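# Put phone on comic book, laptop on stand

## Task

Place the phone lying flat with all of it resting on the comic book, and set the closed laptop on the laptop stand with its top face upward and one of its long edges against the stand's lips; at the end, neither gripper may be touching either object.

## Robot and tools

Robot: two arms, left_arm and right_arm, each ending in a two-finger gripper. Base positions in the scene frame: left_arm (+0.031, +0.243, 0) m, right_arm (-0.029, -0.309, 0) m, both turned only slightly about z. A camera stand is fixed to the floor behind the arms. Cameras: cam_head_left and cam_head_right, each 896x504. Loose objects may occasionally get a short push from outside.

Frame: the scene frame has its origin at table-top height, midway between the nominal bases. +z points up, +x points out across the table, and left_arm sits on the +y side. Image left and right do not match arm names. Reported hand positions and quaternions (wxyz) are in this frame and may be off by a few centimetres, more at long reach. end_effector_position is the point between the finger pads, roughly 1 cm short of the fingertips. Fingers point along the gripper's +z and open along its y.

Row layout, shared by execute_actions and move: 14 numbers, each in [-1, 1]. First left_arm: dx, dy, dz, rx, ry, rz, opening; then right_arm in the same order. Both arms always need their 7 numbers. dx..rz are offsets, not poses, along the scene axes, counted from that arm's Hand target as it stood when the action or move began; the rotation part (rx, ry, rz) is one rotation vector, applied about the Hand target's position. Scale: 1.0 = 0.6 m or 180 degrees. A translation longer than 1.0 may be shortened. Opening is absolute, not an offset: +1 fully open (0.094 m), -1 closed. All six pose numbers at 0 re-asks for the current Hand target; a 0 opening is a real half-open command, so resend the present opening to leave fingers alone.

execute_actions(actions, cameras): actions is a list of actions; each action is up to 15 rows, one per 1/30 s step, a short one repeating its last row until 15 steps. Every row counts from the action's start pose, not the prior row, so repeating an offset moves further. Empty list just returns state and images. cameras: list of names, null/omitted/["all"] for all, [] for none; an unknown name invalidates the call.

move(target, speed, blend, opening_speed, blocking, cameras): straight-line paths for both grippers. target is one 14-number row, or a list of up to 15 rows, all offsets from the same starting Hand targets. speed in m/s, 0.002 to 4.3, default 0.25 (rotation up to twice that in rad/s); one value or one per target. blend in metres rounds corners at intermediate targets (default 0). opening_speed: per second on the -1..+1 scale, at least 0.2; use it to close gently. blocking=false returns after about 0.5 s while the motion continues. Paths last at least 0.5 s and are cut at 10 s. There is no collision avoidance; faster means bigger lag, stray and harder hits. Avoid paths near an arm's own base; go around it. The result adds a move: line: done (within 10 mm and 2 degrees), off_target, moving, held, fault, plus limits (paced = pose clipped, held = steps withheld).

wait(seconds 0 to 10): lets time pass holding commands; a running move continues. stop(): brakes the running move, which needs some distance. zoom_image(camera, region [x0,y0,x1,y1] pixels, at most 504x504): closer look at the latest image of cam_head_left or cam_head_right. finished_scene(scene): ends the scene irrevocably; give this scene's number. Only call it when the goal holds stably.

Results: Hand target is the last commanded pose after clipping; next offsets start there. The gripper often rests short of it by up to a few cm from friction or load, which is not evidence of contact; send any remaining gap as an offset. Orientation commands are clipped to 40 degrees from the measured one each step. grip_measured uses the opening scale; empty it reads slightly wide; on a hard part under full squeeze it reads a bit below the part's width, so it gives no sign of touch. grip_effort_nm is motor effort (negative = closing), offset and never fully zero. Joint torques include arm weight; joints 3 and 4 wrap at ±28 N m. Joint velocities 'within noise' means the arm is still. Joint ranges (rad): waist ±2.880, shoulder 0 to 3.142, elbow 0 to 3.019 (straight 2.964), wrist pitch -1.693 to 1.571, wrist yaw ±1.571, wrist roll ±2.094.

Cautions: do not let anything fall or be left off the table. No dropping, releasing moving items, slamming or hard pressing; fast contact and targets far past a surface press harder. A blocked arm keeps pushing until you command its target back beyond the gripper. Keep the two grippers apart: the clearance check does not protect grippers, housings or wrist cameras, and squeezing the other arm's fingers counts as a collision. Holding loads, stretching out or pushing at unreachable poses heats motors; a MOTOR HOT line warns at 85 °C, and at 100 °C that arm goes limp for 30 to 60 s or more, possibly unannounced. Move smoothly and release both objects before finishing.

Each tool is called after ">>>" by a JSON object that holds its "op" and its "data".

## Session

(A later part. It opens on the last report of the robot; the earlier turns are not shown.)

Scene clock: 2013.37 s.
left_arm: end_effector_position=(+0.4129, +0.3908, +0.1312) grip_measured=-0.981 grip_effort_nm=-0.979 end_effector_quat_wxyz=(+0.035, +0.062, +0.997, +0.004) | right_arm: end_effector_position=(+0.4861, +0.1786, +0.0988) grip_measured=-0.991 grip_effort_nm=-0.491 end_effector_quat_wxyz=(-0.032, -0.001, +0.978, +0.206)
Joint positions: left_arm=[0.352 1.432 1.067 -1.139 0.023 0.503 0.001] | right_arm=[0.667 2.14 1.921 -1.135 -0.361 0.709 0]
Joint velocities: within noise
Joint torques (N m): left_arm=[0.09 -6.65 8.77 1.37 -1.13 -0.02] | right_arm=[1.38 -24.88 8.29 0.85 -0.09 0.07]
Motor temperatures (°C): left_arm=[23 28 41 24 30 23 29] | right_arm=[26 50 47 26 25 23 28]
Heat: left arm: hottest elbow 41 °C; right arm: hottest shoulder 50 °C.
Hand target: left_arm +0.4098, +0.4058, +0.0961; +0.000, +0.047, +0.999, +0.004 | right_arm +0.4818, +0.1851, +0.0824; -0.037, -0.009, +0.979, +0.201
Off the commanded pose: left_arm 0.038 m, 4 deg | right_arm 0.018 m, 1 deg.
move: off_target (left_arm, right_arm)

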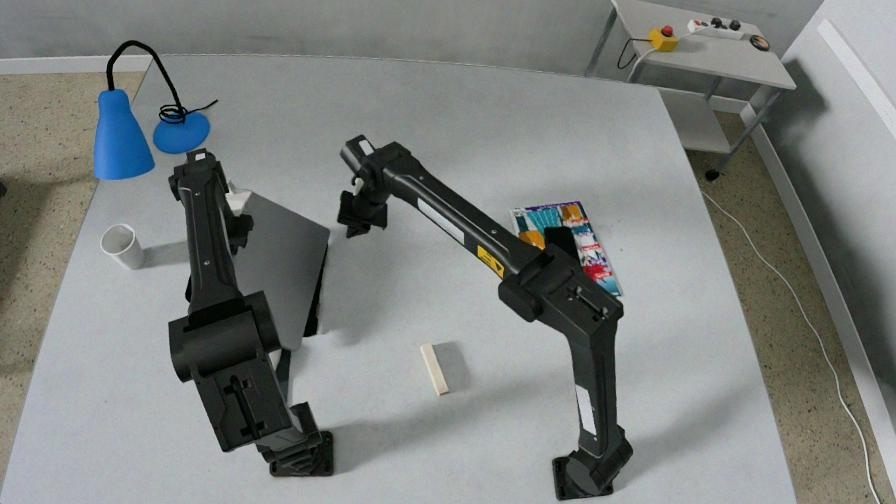

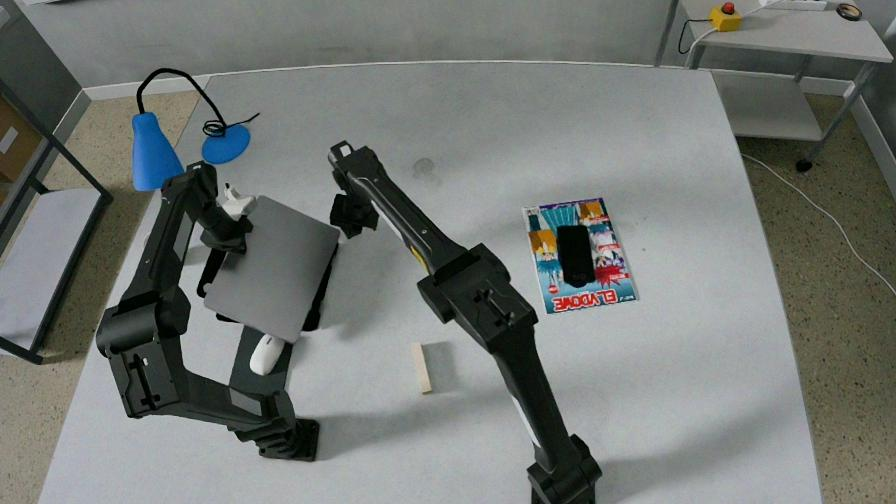

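>>> {"op": "move", "data": {"target": [[0,0,0,0,0,0,-1,-0.02,-0.015,-0.09,0,0,0,-1],[0,0,0,0,0,0,-1,-0.02,0.1,-0.09,0,0,0,-1]], "speed": 0.08, "cameras": ["cam_head_left","cam_head_right"]}}

>>> {"op": "zoom_image", "data": {"camera": "cam_head_right", "region": [190, 170, 390, 370]}}

>>> {"op": "zoom_image", "data": {"camera": "cam_head_left", "region": [220, 180, 420, 380]}}

Scene clock: 2019.37 s.
left_arm: end_effector_position=(+0.4129, +0.3909, +0.1312) grip_measured=-0.981 grip_effort_nm=-0.984 end_effector_quat_wxyz=(+0.035, +0.062, +0.997, +0.004) | right_arm: end_effector_position=(+0.4646, +0.2266, +0.0272) grip_measured=-0.991 grip_effort_nm=-0.486 end_effector_quat_wxyz=(-0.040, -0.004, +0.980, +0.195)
Joint positions: left_arm=[0.352 1.432 1.067 -1.139 0.022 0.503 0.001] | right_arm=[0.742 2.254 1.93 -1.033 -0.341 0.775 0]
Joint velocities: within noise
Joint torques (N m): left_arm=[-0.03 -7.06 8.7 1.39 -1.12 0.02] | right_arm=[1.49 -24.7 12.71 0.12 -0.2 0.2]
Motor temperatures (°C): left_arm=[23 28 41 24 30 23 29] | right_arm=[26 50 47 26 25 23 28]
Heat: left arm: hottest elbow 41 °C; right arm: hottest shoulder 50 °C.
Hand target: left_arm +0.4097, +0.4059, +0.0961; +0.000, +0.047, +0.999, +0.004 | right_arm +0.4701, +0.2449, +0.0284; -0.037, -0.009, +0.979, +0.201
Off the commanded pose: left_arm 0.038 m, 4 deg | right_arm 0.019 m, 1 deg.
move: off_target (left_arm, right_arm)

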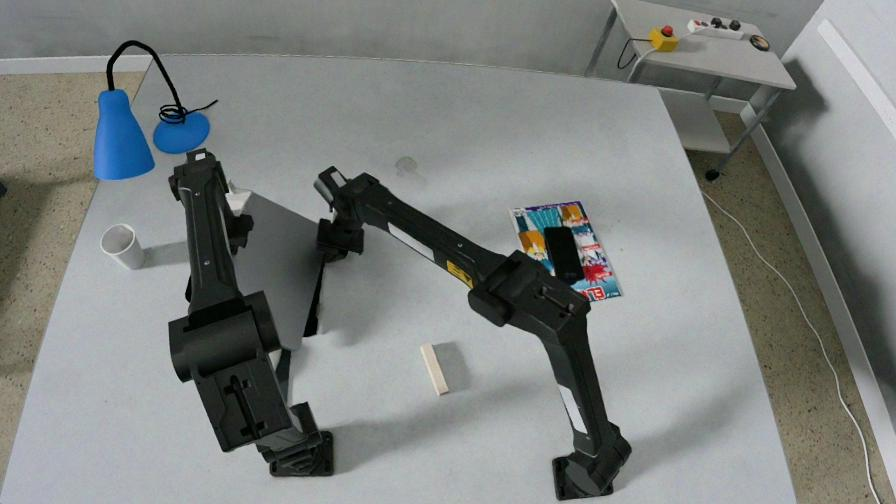

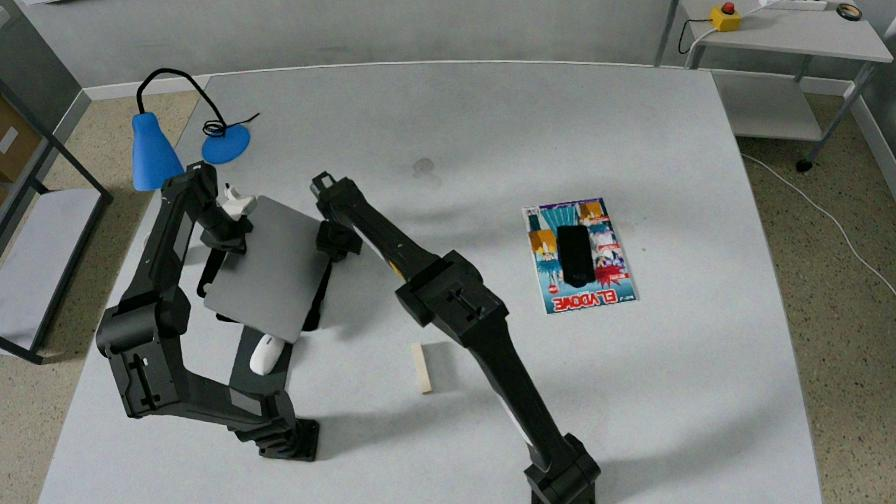

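Scaled by 2.520.

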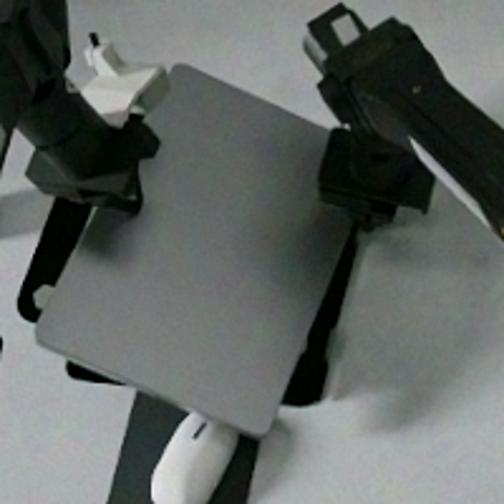

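Scaled by 2.520.

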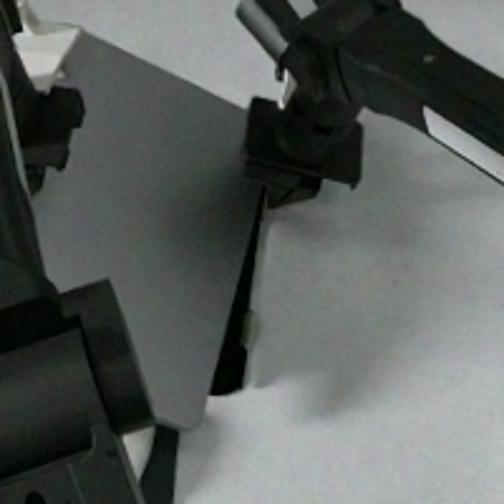

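>>> {"op": "move", "data": {"target": [[0,0,0,0,0,0,-1,0.02,0.0,0.025,0,0,0,-1],[0,0,0,0,0,0,-1,0.03,0.06,0.025,0,0,0,-1]], "speed": 0.06, "cameras": ["cam_head_left","cam_head_right"]}}

>>> {"op": "zoom_image", "data": {"camera": "cam_head_right", "region": [190, 170, 390, 370]}}

>>> {"op": "zoom_image", "data": {"camera": "cam_head_left", "region": [220, 180, 420, 380]}}

Scene clock: 2023.87 s.
left_arm: end_effector_position=(+0.4132, +0.3948, +0.1306) grip_measured=-0.981 grip_effort_nm=-0.984 end_effector_quat_wxyz=(+0.033, +0.061, +0.997, +0.014) | right_arm: end_effector_position=(+0.4791, +0.2370, +0.0262) grip_measured=-0.991 grip_effort_nm=-0.481 end_effector_quat_wxyz=(-0.060, +0.008, +0.984, +0.168)
Joint positions: left_arm=[0.352 1.433 1.067 -1.132 0.002 0.503 0.001] | right_arm=[0.742 2.354 2.119 -1.187 -0.328 0.788 0]
Joint velocities: within noise
Joint torques (N m): left_arm=[0.97 -6.71 8.8 1.07 -0.34 -0.12] | right_arm=[2.78 -25.52 15.38 1.29 -0.57 0.27]
Motor temperatures (°C): left_arm=[23 28 41 24 30 23 29] | right_arm=[26 51 48 26 25 23 28]
Heat: left arm: hottest elbow 41 °C; right arm: hottest shoulder 51 °C.
Hand target: left_arm +0.4098, +0.4059, +0.0960; +0.000, +0.047, +0.999, +0.004 | right_arm +0.4881, +0.2810, +0.0433; -0.037, -0.009, +0.979, +0.201
Off the commanded pose: left_arm 0.036 m, 4 deg | right_arm 0.048 m, 5 deg.
move: off_target (left_arm, right_arm)

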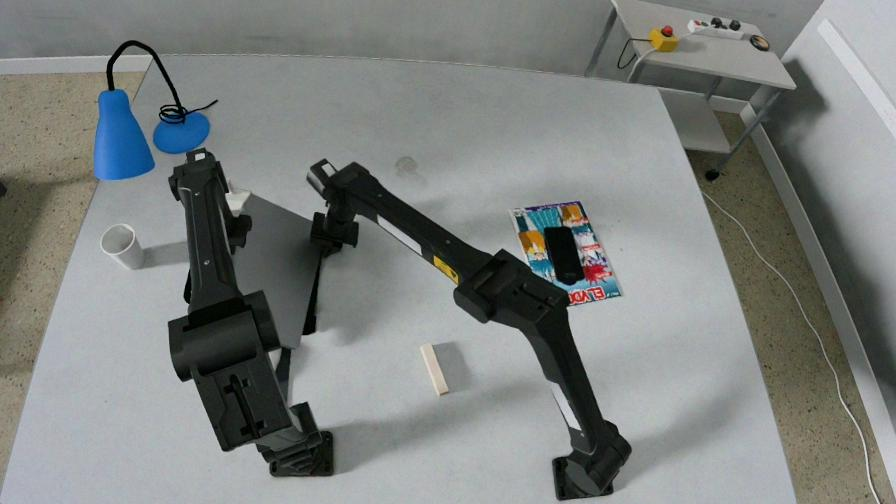

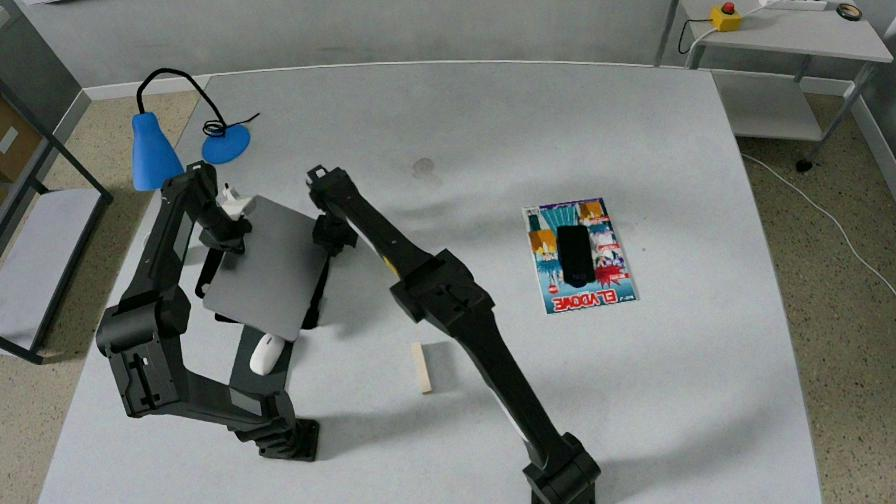

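Scaled by 2.520.

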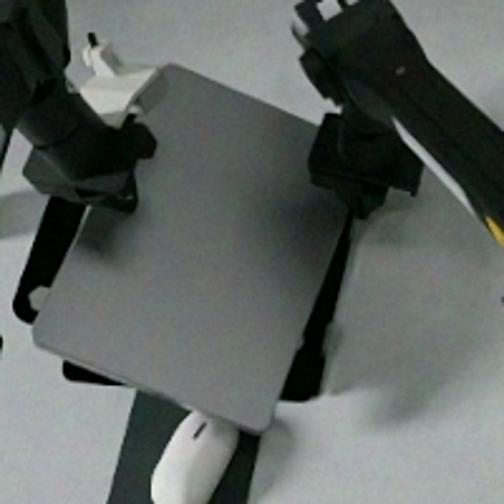

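Scaled by 2.520.

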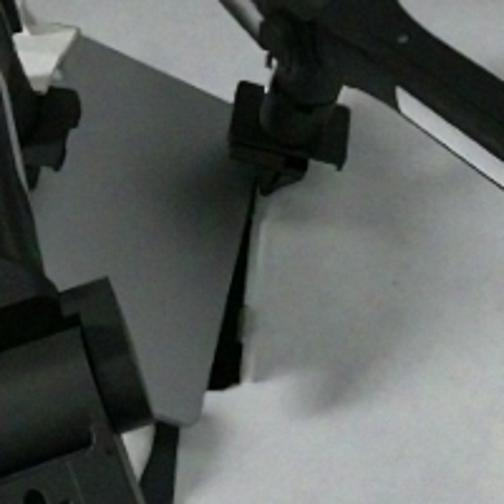

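>>> {"op": "move", "data": {"target": [[0,0,0.16,0,0,0,-1,0,-0.08,0.0,0,0,0,-1],[-0.133,0.095,0.16,0,0,0,0.1,0,-0.1,0.05,0,0,0,-1]], "speed": 0.12, "cameras": ["cam_head_left","cam_head_right"]}}

>>> {"op": "zoom_image", "data": {"camera": "cam_head_right", "region": [170, 190, 370, 370]}}

>>> {"op": "zoom_image", "data": {"camera": "cam_head_left", "region": [180, 180, 380, 380]}}

Scene clock: 2044.40 s.
left_arm: end_effector_position=(+0.3379, +0.4637, +0.1889) grip_measured=+0.097 grip_effort_nm=0.129 end_effector_quat_wxyz=(-0.001, +0.048, +0.999, +0.005) | right_arm: end_effector_position=(+0.4852, +0.2304, +0.0638) grip_measured=-0.991 grip_effort_nm=-0.481 end_effector_quat_wxyz=(-0.038, -0.011, +0.979, +0.200)
Joint positions: left_arm=[0.592 1.345 1.139 -1.359 -0.009 0.717 0.052] | right_arm=[0.725 2.273 2.063 -1.143 -0.35 0.746 0]
Joint velocities: within noise
Joint torques (N m): left_arm=[-0.03 -13.63 9.11 -0.06 0.1 0.05] | right_arm=[-0.26 -29.33 7.56 0.14 -0.2 0.07]
Motor temperatures (°C): left_arm=[23 28 41 24 29 23 29] | right_arm=[26 54 55 26 25 23 27]
Heat: left arm: hottest elbow 41 °C; right arm: hottest elbow 55 °C.
Hand target: left_arm +0.3299, +0.4628, +0.1920; +0.000, +0.047, +0.999, +0.004 | right_arm +0.4880, +0.2211, +0.0735; -0.037, -0.009, +0.979, +0.201
Off the commanded pose: left_arm 0.009 m, 0 deg | right_arm 0.014 m, 0 deg.
move: off_target (right_arm)

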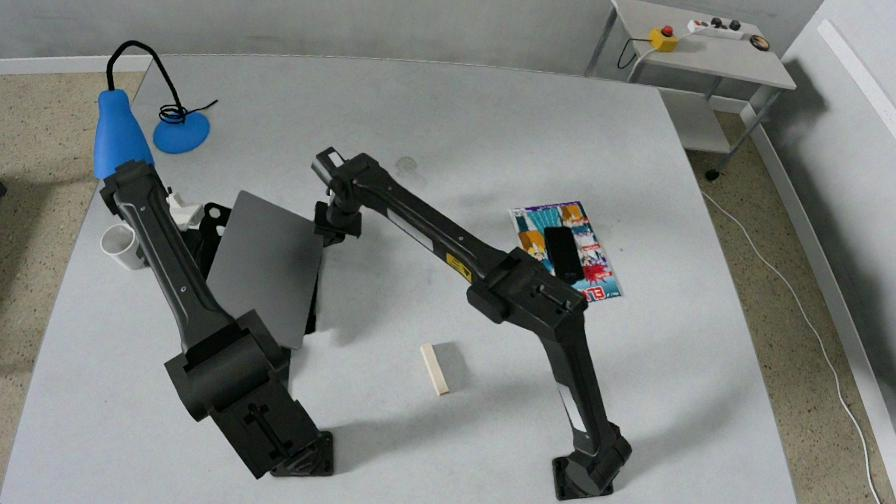

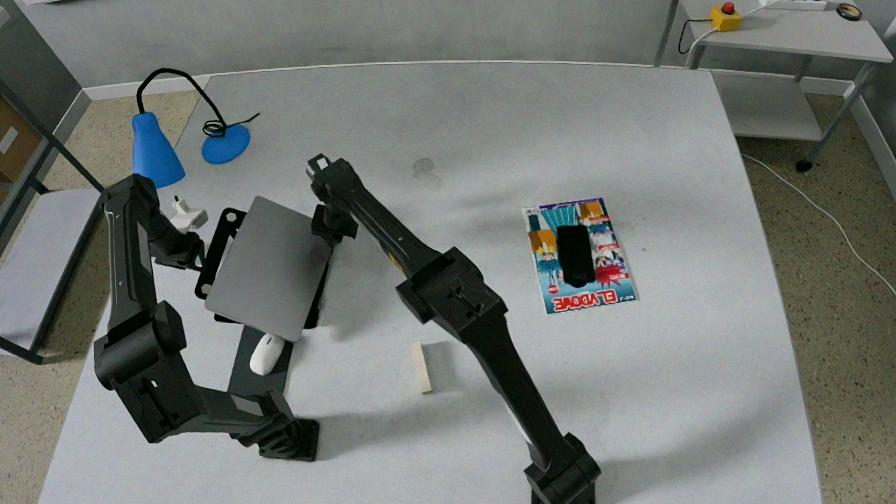

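Scaled by 2.520.

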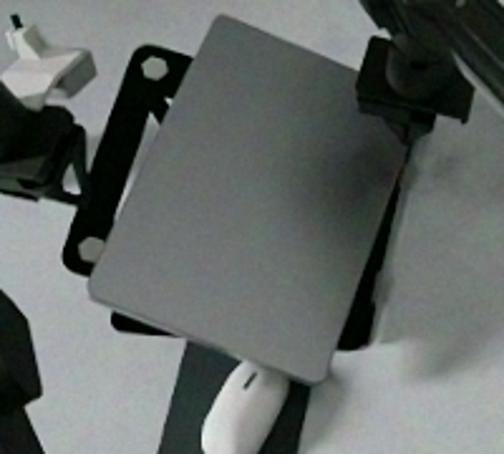

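Scaled by 2.520.

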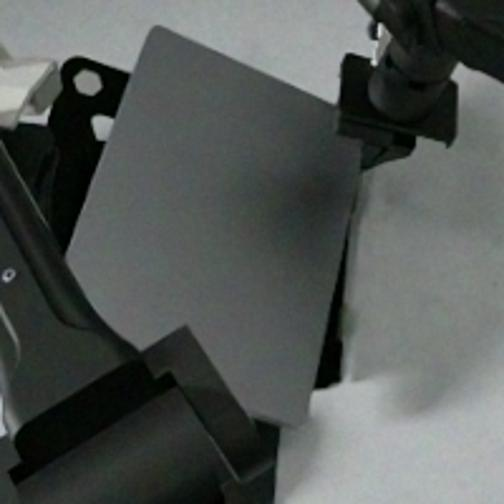

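>>> {"op": "move", "data": {"target": [[0.05,0.12,0.0,0,0,0,-1,0,0,0,0,0,0,-1],[0.18,0.12,0.0,0,0,0,-1,0,0,0,0,0,0,-1],[0.18,0.12,-0.16,0,0,0,-1,0,0,0,0,0,0,-1],[0.18,0.045,-0.16,0,0,0,-1,0,0,0,0,0,0,-1]], "speed": [0.15,0.15,0.12,0.06], "cameras": ["cam_head_left","cam_head_right"]}}

>>> {"op": "zoom_image", "data": {"camera": "cam_head_right", "region": [170, 190, 370, 370]}}

>>> {"op": "zoom_image", "data": {"camera": "cam_head_left", "region": [180, 180, 380, 380]}}

Scene clock: 2053.80 s.
left_arm: end_effector_position=(+0.4319, +0.5043, +0.0860) grip_measured=-0.981 grip_effort_nm=-0.994 end_effector_quat_wxyz=(-0.011, +0.027, +1.000, -0.001) | right_arm: end_effector_position=(+0.4852, +0.2304, +0.0638) grip_measured=-0.991 grip_effort_nm=-0.481 end_effector_quat_wxyz=(-0.038, -0.011, +0.979, +0.200)
Joint positions: left_arm=[0.546 1.701 1.259 -1.148 -0.01 0.63 0.001] | right_arm=[0.725 2.273 2.063 -1.143 -0.35 0.746 0]
Joint velocities: within noise
Joint torques (N m): left_arm=[-3.78 -19.25 8.29 0.4 0.1 0.13] | right_arm=[-0.26 -29.68 7.6 0.1 -0.2 0.07]
Motor temperatures (°C): left_arm=[23 28 41 24 28 23 28] | right_arm=[26 56 53 26 25 23 27]
Heat: left arm: hottest elbow 41 °C; right arm: hottest shoulder 56 °C.
Hand target: left_arm +0.4379, +0.4898, +0.0960; +0.000, +0.047, +0.999, +0.004 | right_arm +0.4880, +0.2211, +0.0735; -0.037, -0.009, +0.979, +0.201
Off the commanded pose: left_arm 0.019 m, 3 deg | right_arm 0.014 m, 0 deg.
move: off_target (left_arm, right_arm)

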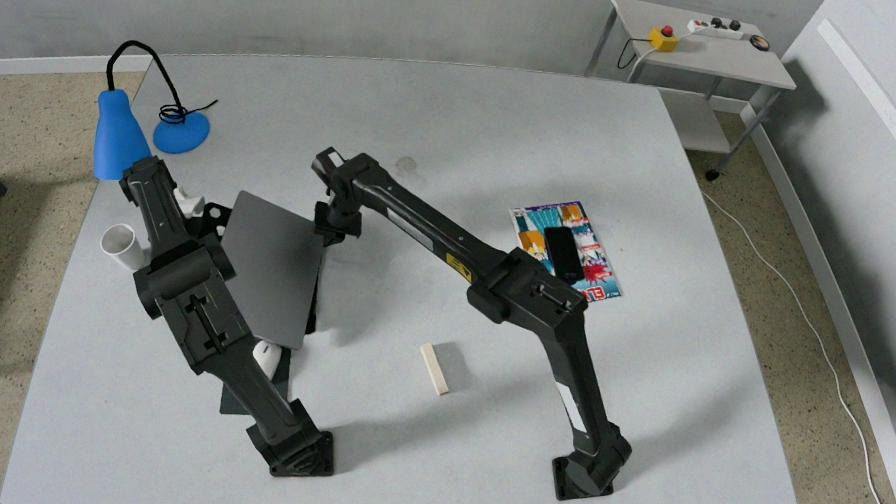

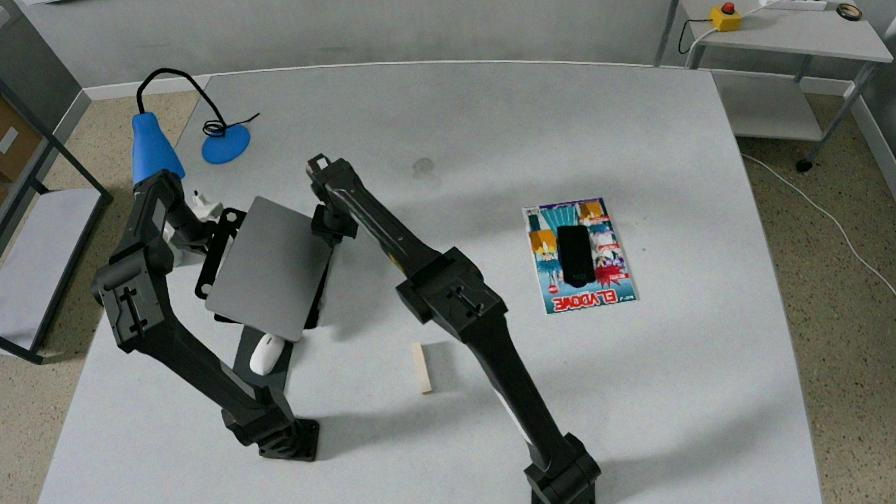

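Scaled by 2.520.

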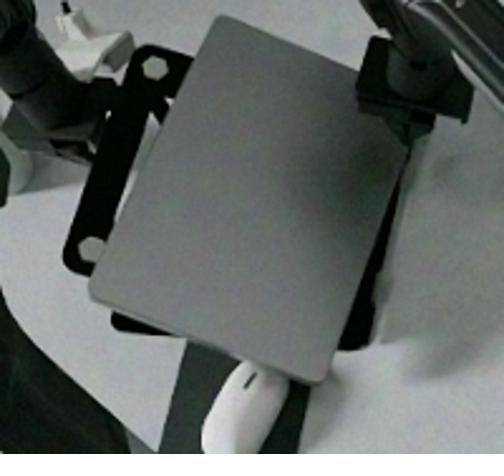

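Scaled by 2.520.

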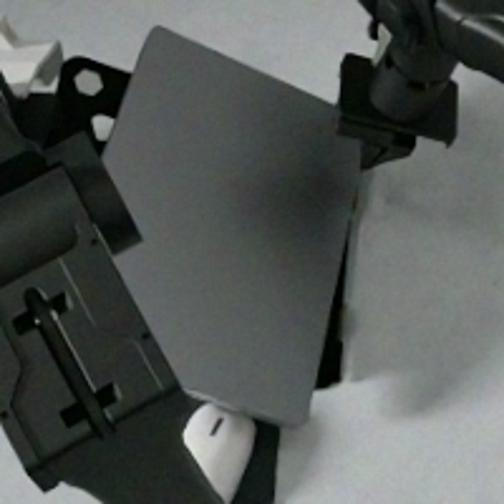

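>>> {"op": "move", "data": {"target": [[0,-0.035,0.0,0,0,0,-1,-0.01,-0.06,0,0,0,0,-1],[0,-0.035,0.0,0,0,0,-1,-0.01,-0.06,-0.03,0,0,0,-1],[0,-0.035,0.0,0,0,0,-1,-0.01,0.05,-0.03,0,0,0,-1]], "speed": 0.08, "cameras": ["cam_head_left","cam_head_right"]}}

>>> {"op": "zoom_image", "data": {"camera": "cam_head_right", "region": [170, 190, 370, 370]}}

>>> {"op": "zoom_image", "data": {"camera": "cam_head_left", "region": [180, 180, 380, 380]}}

Scene clock: 2060.70 s.
left_arm: end_effector_position=(+0.4328, +0.4926, +0.0862) grip_measured=-0.981 grip_effort_nm=-0.994 end_effector_quat_wxyz=(-0.007, +0.010, +1.000, +0.006) | right_arm: end_effector_position=(+0.4738, +0.2371, +0.0555) grip_measured=-0.991 grip_effort_nm=-0.481 end_effector_quat_wxyz=(-0.041, -0.008, +0.980, +0.197)
Joint positions: left_arm=[0.522 1.68 1.232 -1.129 -0.017 0.57 0.001] | right_arm=[0.743 2.272 2.038 -1.122 -0.346 0.77 0]
Joint velocities: within noise
Joint torques (N m): left_arm=[-4.42 -19.02 7.69 0.06 0.39 0.29] | right_arm=[1.03 -25.05 12.83 0.27 -0.07 0.19]
Motor temperatures (°C): left_arm=[23 29 41 23 28 23 29] | right_arm=[26 57 53 26 25 23 27]
Heat: left arm: hottest elbow 41 °C; right arm: hottest shoulder 57 °C.
Hand target: left_arm +0.4380, +0.4688, +0.0960; +0.000, +0.047, +0.999, +0.004 | right_arm +0.4821, +0.2510, +0.0553; -0.037, -0.009, +0.979, +0.201
Off the commanded pose: left_arm 0.026 m, 4 deg | right_arm 0.016 m, 1 deg.
move: off_target (left_arm, right_arm)

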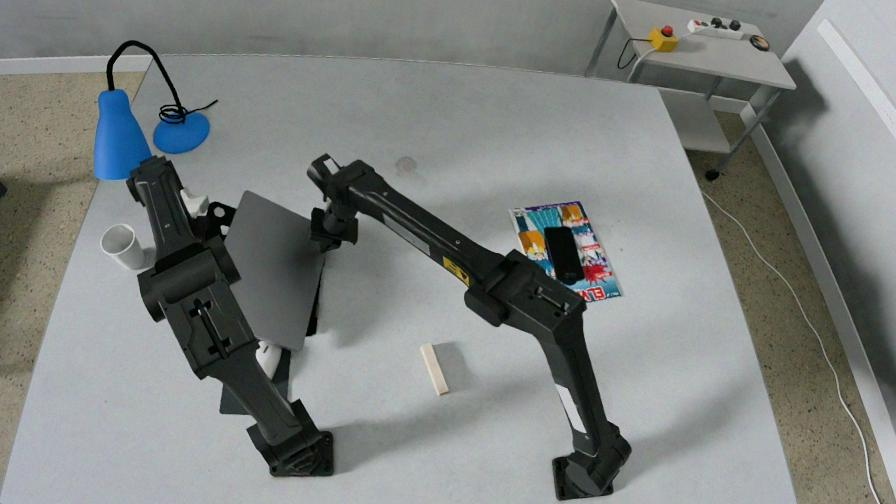

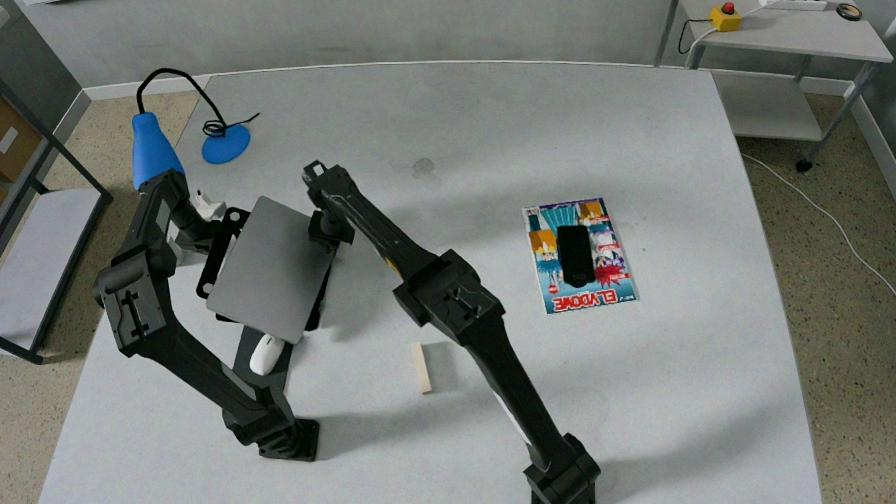

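Scaled by 2.520.

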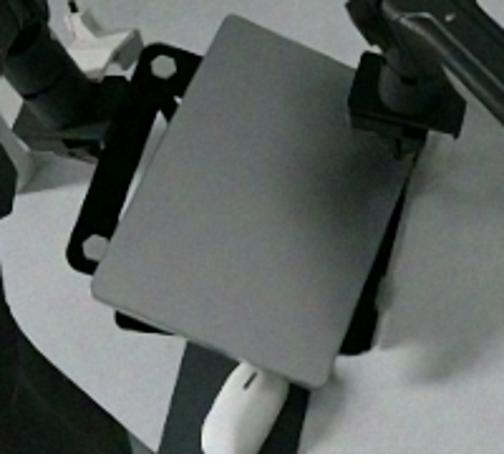

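Scaled by 2.520.

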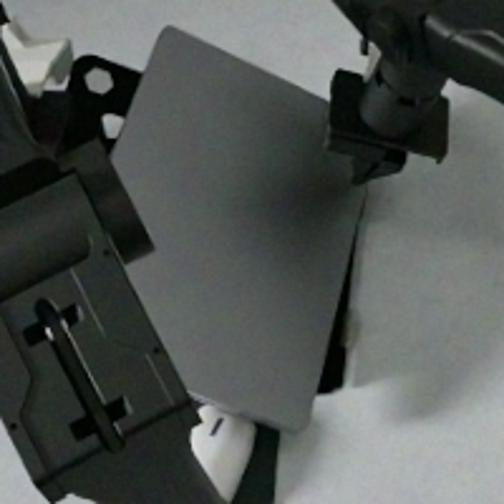

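>>> {"op": "move", "data": {"target": [[0,0,0.0,0,0,0,-1,0,-0.09,0.02,0,0,0,-1],[0,0,0.0,0,0,0,-1,0,-0.09,-0.022,0,0,0,-1]], "speed": 0.08, "cameras": ["cam_head_left","cam_head_right"]}}

>>> {"op": "zoom_image", "data": {"camera": "cam_head_right", "region": [250, 190, 370, 310]}}

>>> {"op": "zoom_image", "data": {"camera": "cam_head_left", "region": [250, 180, 390, 320]}}

Scene clock: 2066.83 s.
left_arm: end_effector_position=(+0.4328, +0.4926, +0.0862) grip_measured=-0.981 grip_effort_nm=-0.989 end_effector_quat_wxyz=(-0.007, +0.010, +1.000, +0.006) | right_arm: end_effector_position=(+0.4802, +0.2000, +0.0410) grip_measured=-0.991 grip_effort_nm=-0.481 end_effector_quat_wxyz=(-0.040, -0.007, +0.980, +0.197)
Joint positions: left_arm=[0.522 1.68 1.232 -1.129 -0.017 0.57 0.001] | right_arm=[0.697 2.226 1.918 -1.063 -0.355 0.724 0]
Joint velocities: within noise
Joint torques (N m): left_arm=[-4.48 -19.49 7.73 0.25 0.37 0.32] | right_arm=[0.21 -28.22 7.28 0.87 -0.21 0.06]
Motor temperatures (°C): left_arm=[23 29 40 23 28 24 29] | right_arm=[26 56 52 26 25 23 27]
Heat: left arm: hottest elbow 40 °C; right arm: hottest shoulder 56 °C.
Hand target: left_arm +0.4380, +0.4688, +0.0960; +0.000, +0.047, +0.999, +0.004 | right_arm +0.4819, +0.1971, +0.0421; -0.037, -0.009, +0.979, +0.201
Off the commanded pose: left_arm 0.026 m, 4 deg | right_arm 0.004 m, 1 deg.
move: off_target (left_arm)

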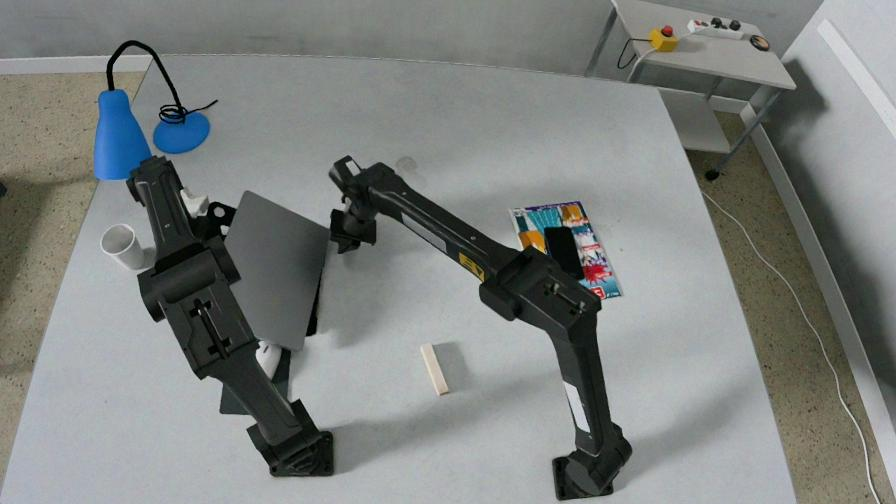

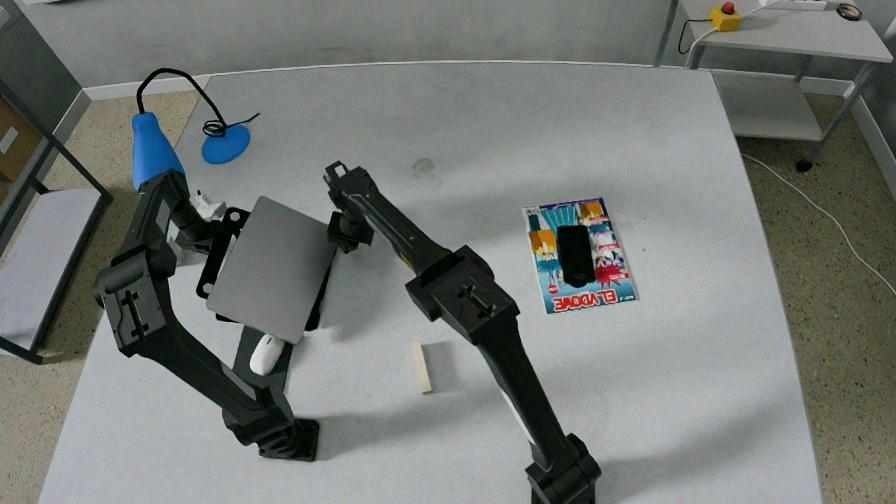

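Scaled by 4.200.

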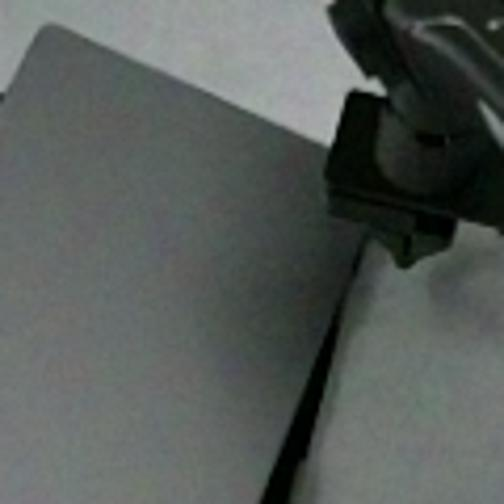

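Scaled by 3.600.

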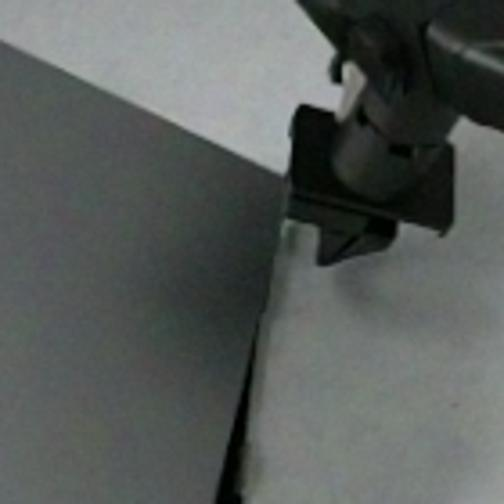

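>>> {"op": "move", "data": {"target": [[0,0,0.0,0,0,0,-1,-0.01,0.11,0,0,0,0,-1]], "speed": 0.05, "cameras": ["cam_head_left","cam_head_right"]}}

>>> {"op": "zoom_image", "data": {"camera": "cam_head_right", "region": [170, 190, 370, 370]}}

>>> {"op": "zoom_image", "data": {"camera": "cam_head_left", "region": [250, 180, 390, 320]}}

Scene clock: 2071.10 s.
left_arm: end_effector_position=(+0.4328, +0.4926, +0.0862) grip_measured=-0.981 grip_effort_nm=-0.994 end_effector_quat_wxyz=(-0.007, +0.009, +1.000, +0.006) | right_arm: end_effector_position=(+0.4750, +0.2435, +0.0511) grip_measured=-0.991 grip_effort_nm=-0.486 end_effector_quat_wxyz=(-0.036, -0.003, +0.979, +0.200)
Joint positions: left_arm=[0.522 1.68 1.232 -1.129 -0.017 0.568 0.001] | right_arm=[0.749 2.281 2.042 -1.101 -0.34 0.788 0]
Joint velocities: within noise
Joint torques (N m): left_arm=[-5.07 -19.14 7.69 -0.03 0.39 0.35] | right_arm=[1.85 -24.12 12.64 0.03 -0.12 0.17]
Motor temperatures (°C): left_arm=[23 29 40 23 28 24 29] | right_arm=[26 56 52 25 25 23 27]
Heat: left arm: hottest elbow 40 °C; right arm: hottest shoulder 56 °C.
Hand target: left_arm +0.4380, +0.4689, +0.0960; +0.000, +0.047, +0.999, +0.004 | right_arm +0.4761, +0.2630, +0.0423; -0.037, -0.009, +0.979, +0.201
Off the commanded pose: left_arm 0.026 m, 4 deg | right_arm 0.022 m, 1 deg.
move: off_target (left_arm, right_arm)

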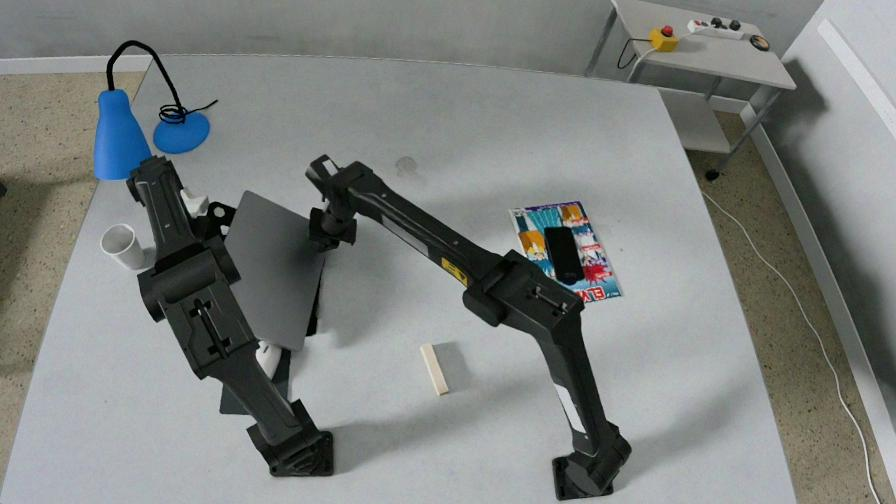

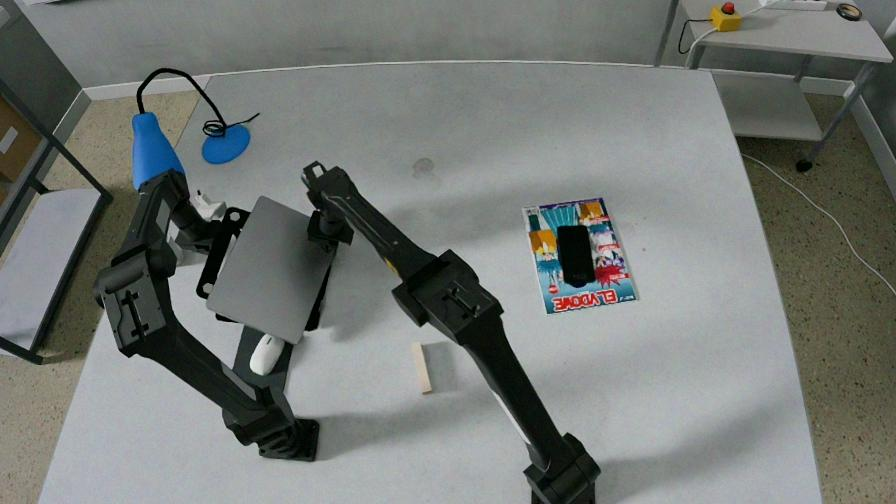

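Scaled by 2.520.

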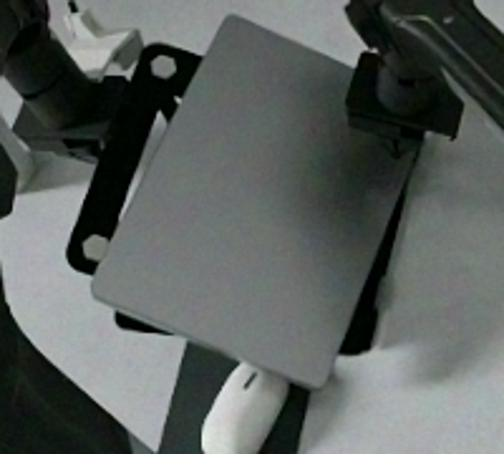

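Scaled by 3.600.

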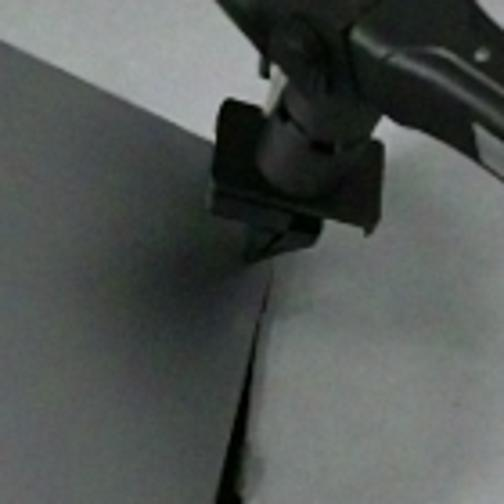

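>>> {"op": "move", "data": {"target": [[0,0,0.0,0,0,0,-1,0.01,-0.09,0.03,0,0,0,-1],[0,0,0.0,0,0,0,-1,0.01,-0.1,-0.012,0,0,0,-1],[0,0,0.0,0,0,0,-1,0.01,-0.02,-0.018,0,0,0,-1]], "speed": 0.08, "cameras": ["cam_head_left","cam_head_right"]}}

>>> {"op": "zoom_image", "data": {"camera": "cam_head_left", "region": [250, 180, 390, 320]}}

Scene clock: 2077.53 s.
left_arm: end_effector_position=(+0.4328, +0.4926, +0.0864) grip_measured=-0.981 grip_effort_nm=-0.994 end_effector_quat_wxyz=(-0.007, +0.009, +1.000, +0.006) | right_arm: end_effector_position=(+0.4766, +0.2287, +0.0284) grip_measured=-0.991 grip_effort_nm=-0.481 end_effector_quat_wxyz=(-0.043, -0.001, +0.981, +0.191)
Joint positions: left_arm=[0.521 1.68 1.232 -1.129 -0.019 0.567 0.001] | right_arm=[0.733 2.289 1.999 -1.078 -0.34 0.771 0]
Joint velocities: within noise
Joint torques (N m): left_arm=[-4.78 -18.49 7.65 0.17 0.43 0.35] | right_arm=[1.67 -25.17 13.31 0.35 -0.31 0.19]
Motor temperatures (°C): left_arm=[23 29 40 23 28 24 29] | right_arm=[26 55 52 25 25 23 27]
Heat: left arm: hottest elbow 40 °C; right arm: hottest shoulder 55 °C.
Hand target: left_arm +0.4380, +0.4689, +0.0960; +0.000, +0.047, +0.999, +0.004 | right_arm +0.4820, +0.2510, +0.0315; -0.037, -0.009, +0.979, +0.201
Off the commanded pose: left_arm 0.026 m, 4 deg | right_arm 0.023 m, 2 deg.
move: off_target (left_arm, right_arm)

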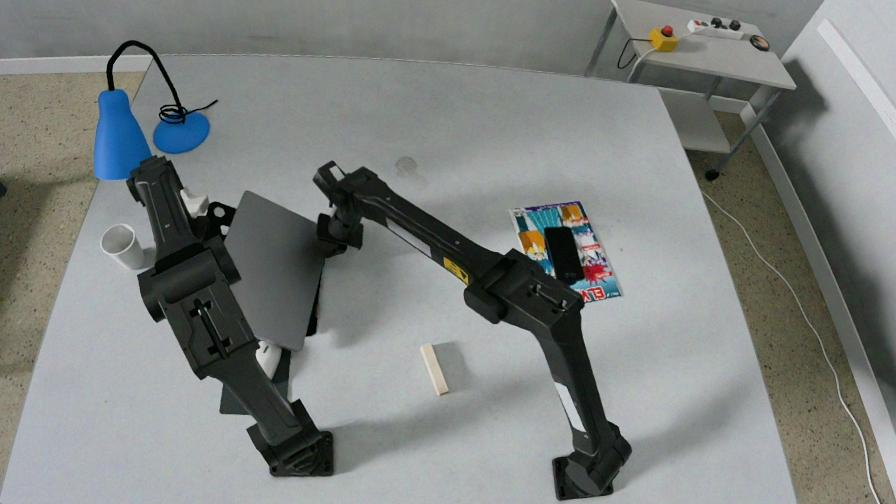

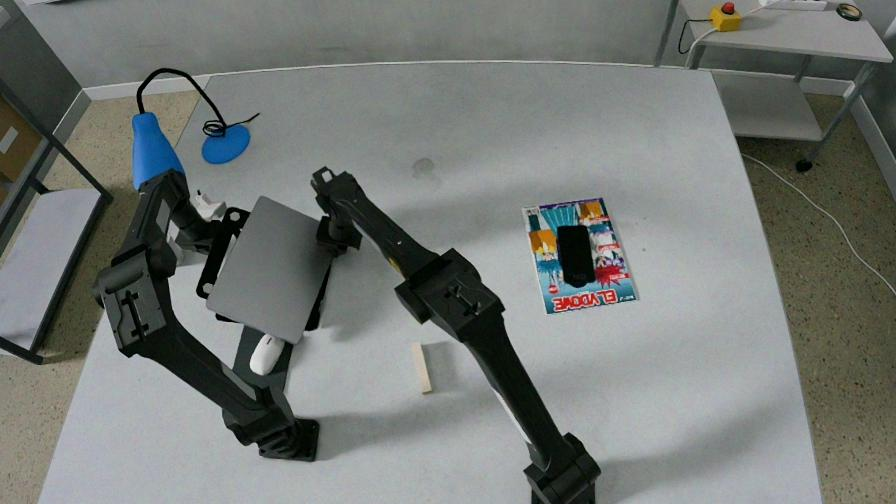

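Scaled by 3.600.

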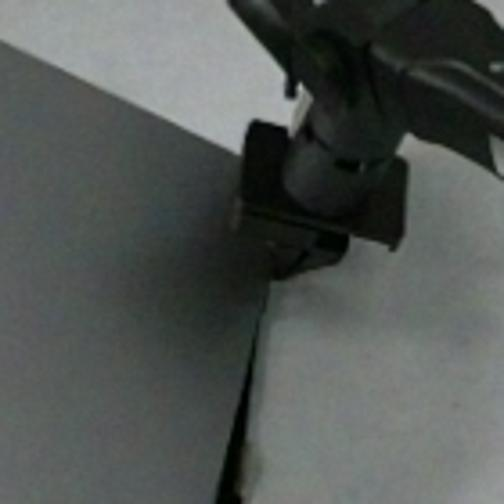

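>>> {"op": "move", "data": {"target": [[0,-0.02,0.0,0,0,0,-1,0.0,0.08,0.008,0,0,0,-1]], "speed": 0.05, "cameras": ["cam_head_left","cam_head_right"]}}

>>> {"op": "zoom_image", "data": {"camera": "cam_head_right", "region": [170, 190, 370, 370]}}

>>> {"op": "zoom_image", "data": {"camera": "cam_head_left", "region": [180, 180, 380, 380]}}

Scene clock: 2081.97 s.
left_arm: end_effector_position=(+0.4306, +0.4909, +0.0871) grip_measured=-0.981 grip_effort_nm=-0.989 end_effector_quat_wxyz=(-0.005, -0.011, +1.000, +0.010) | right_arm: end_effector_position=(+0.4819, +0.2333, +0.0238) grip_measured=-0.991 grip_effort_nm=-0.476 end_effector_quat_wxyz=(-0.064, +0.025, +0.985, +0.161)
Joint positions: left_arm=[0.519 1.668 1.219 -1.12 -0.023 0.525 0.001] | right_arm=[0.738 2.362 2.13 -1.202 -0.32 0.816 0]
Joint velocities: within noise
Joint torques (N m): left_arm=[-5.95 -19.37 7.2 -0.1 0.57 0.54] | right_arm=[4.78 -24.76 16.09 1.89 -0.69 0.22]
Motor temperatures (°C): left_arm=[23 29 39 23 28 24 29] | right_arm=[26 54 52 25 25 23 27]
Heat: left arm: hottest elbow 39 °C; right arm: hottest shoulder 54 °C.
Hand target: left_arm +0.4379, +0.4569, +0.0959; +0.000, +0.047, +0.999, +0.004 | right_arm +0.4820, +0.2990, +0.0362; -0.037, -0.009, +0.979, +0.201
Off the commanded pose: left_arm 0.036 m, 7 deg | right_arm 0.067 m, 7 deg.
move: off_target (left_arm, right_arm)

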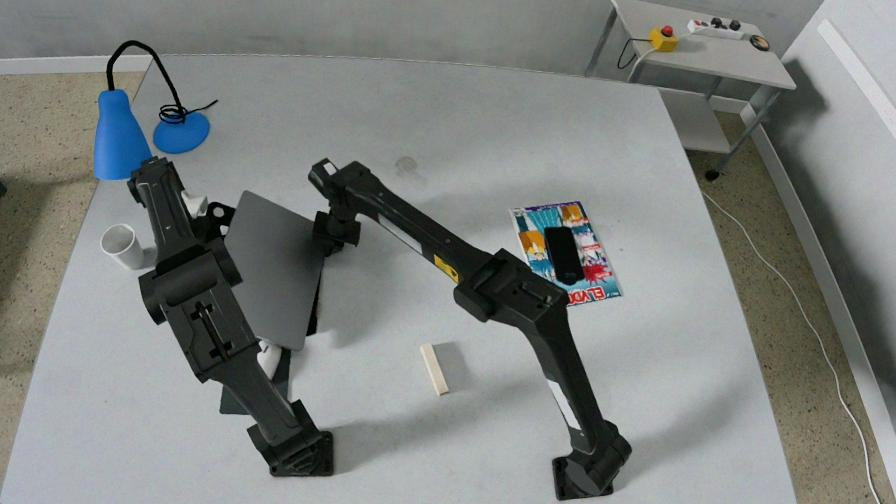

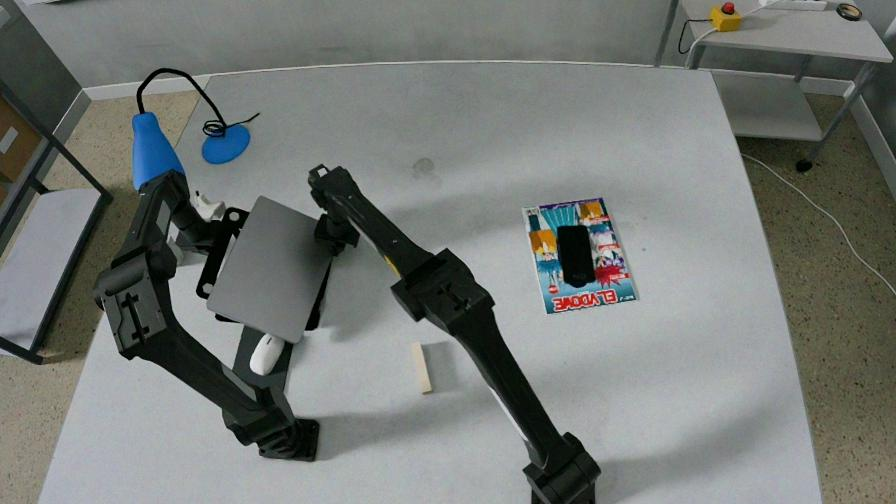

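Scaled by 2.520.

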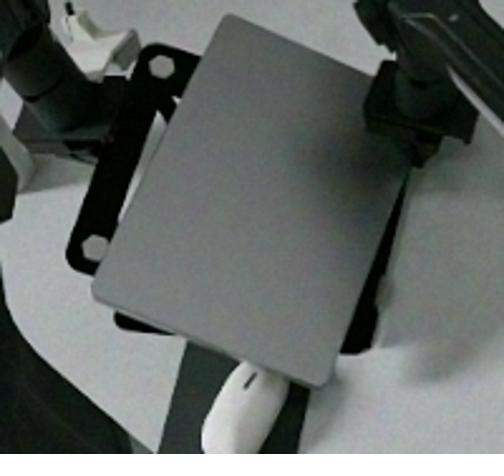

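Scaled by 2.520.

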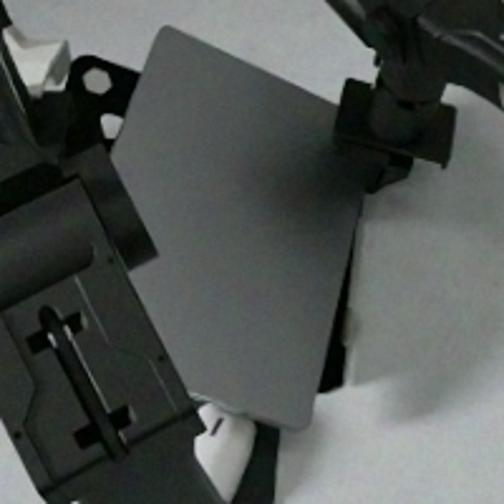

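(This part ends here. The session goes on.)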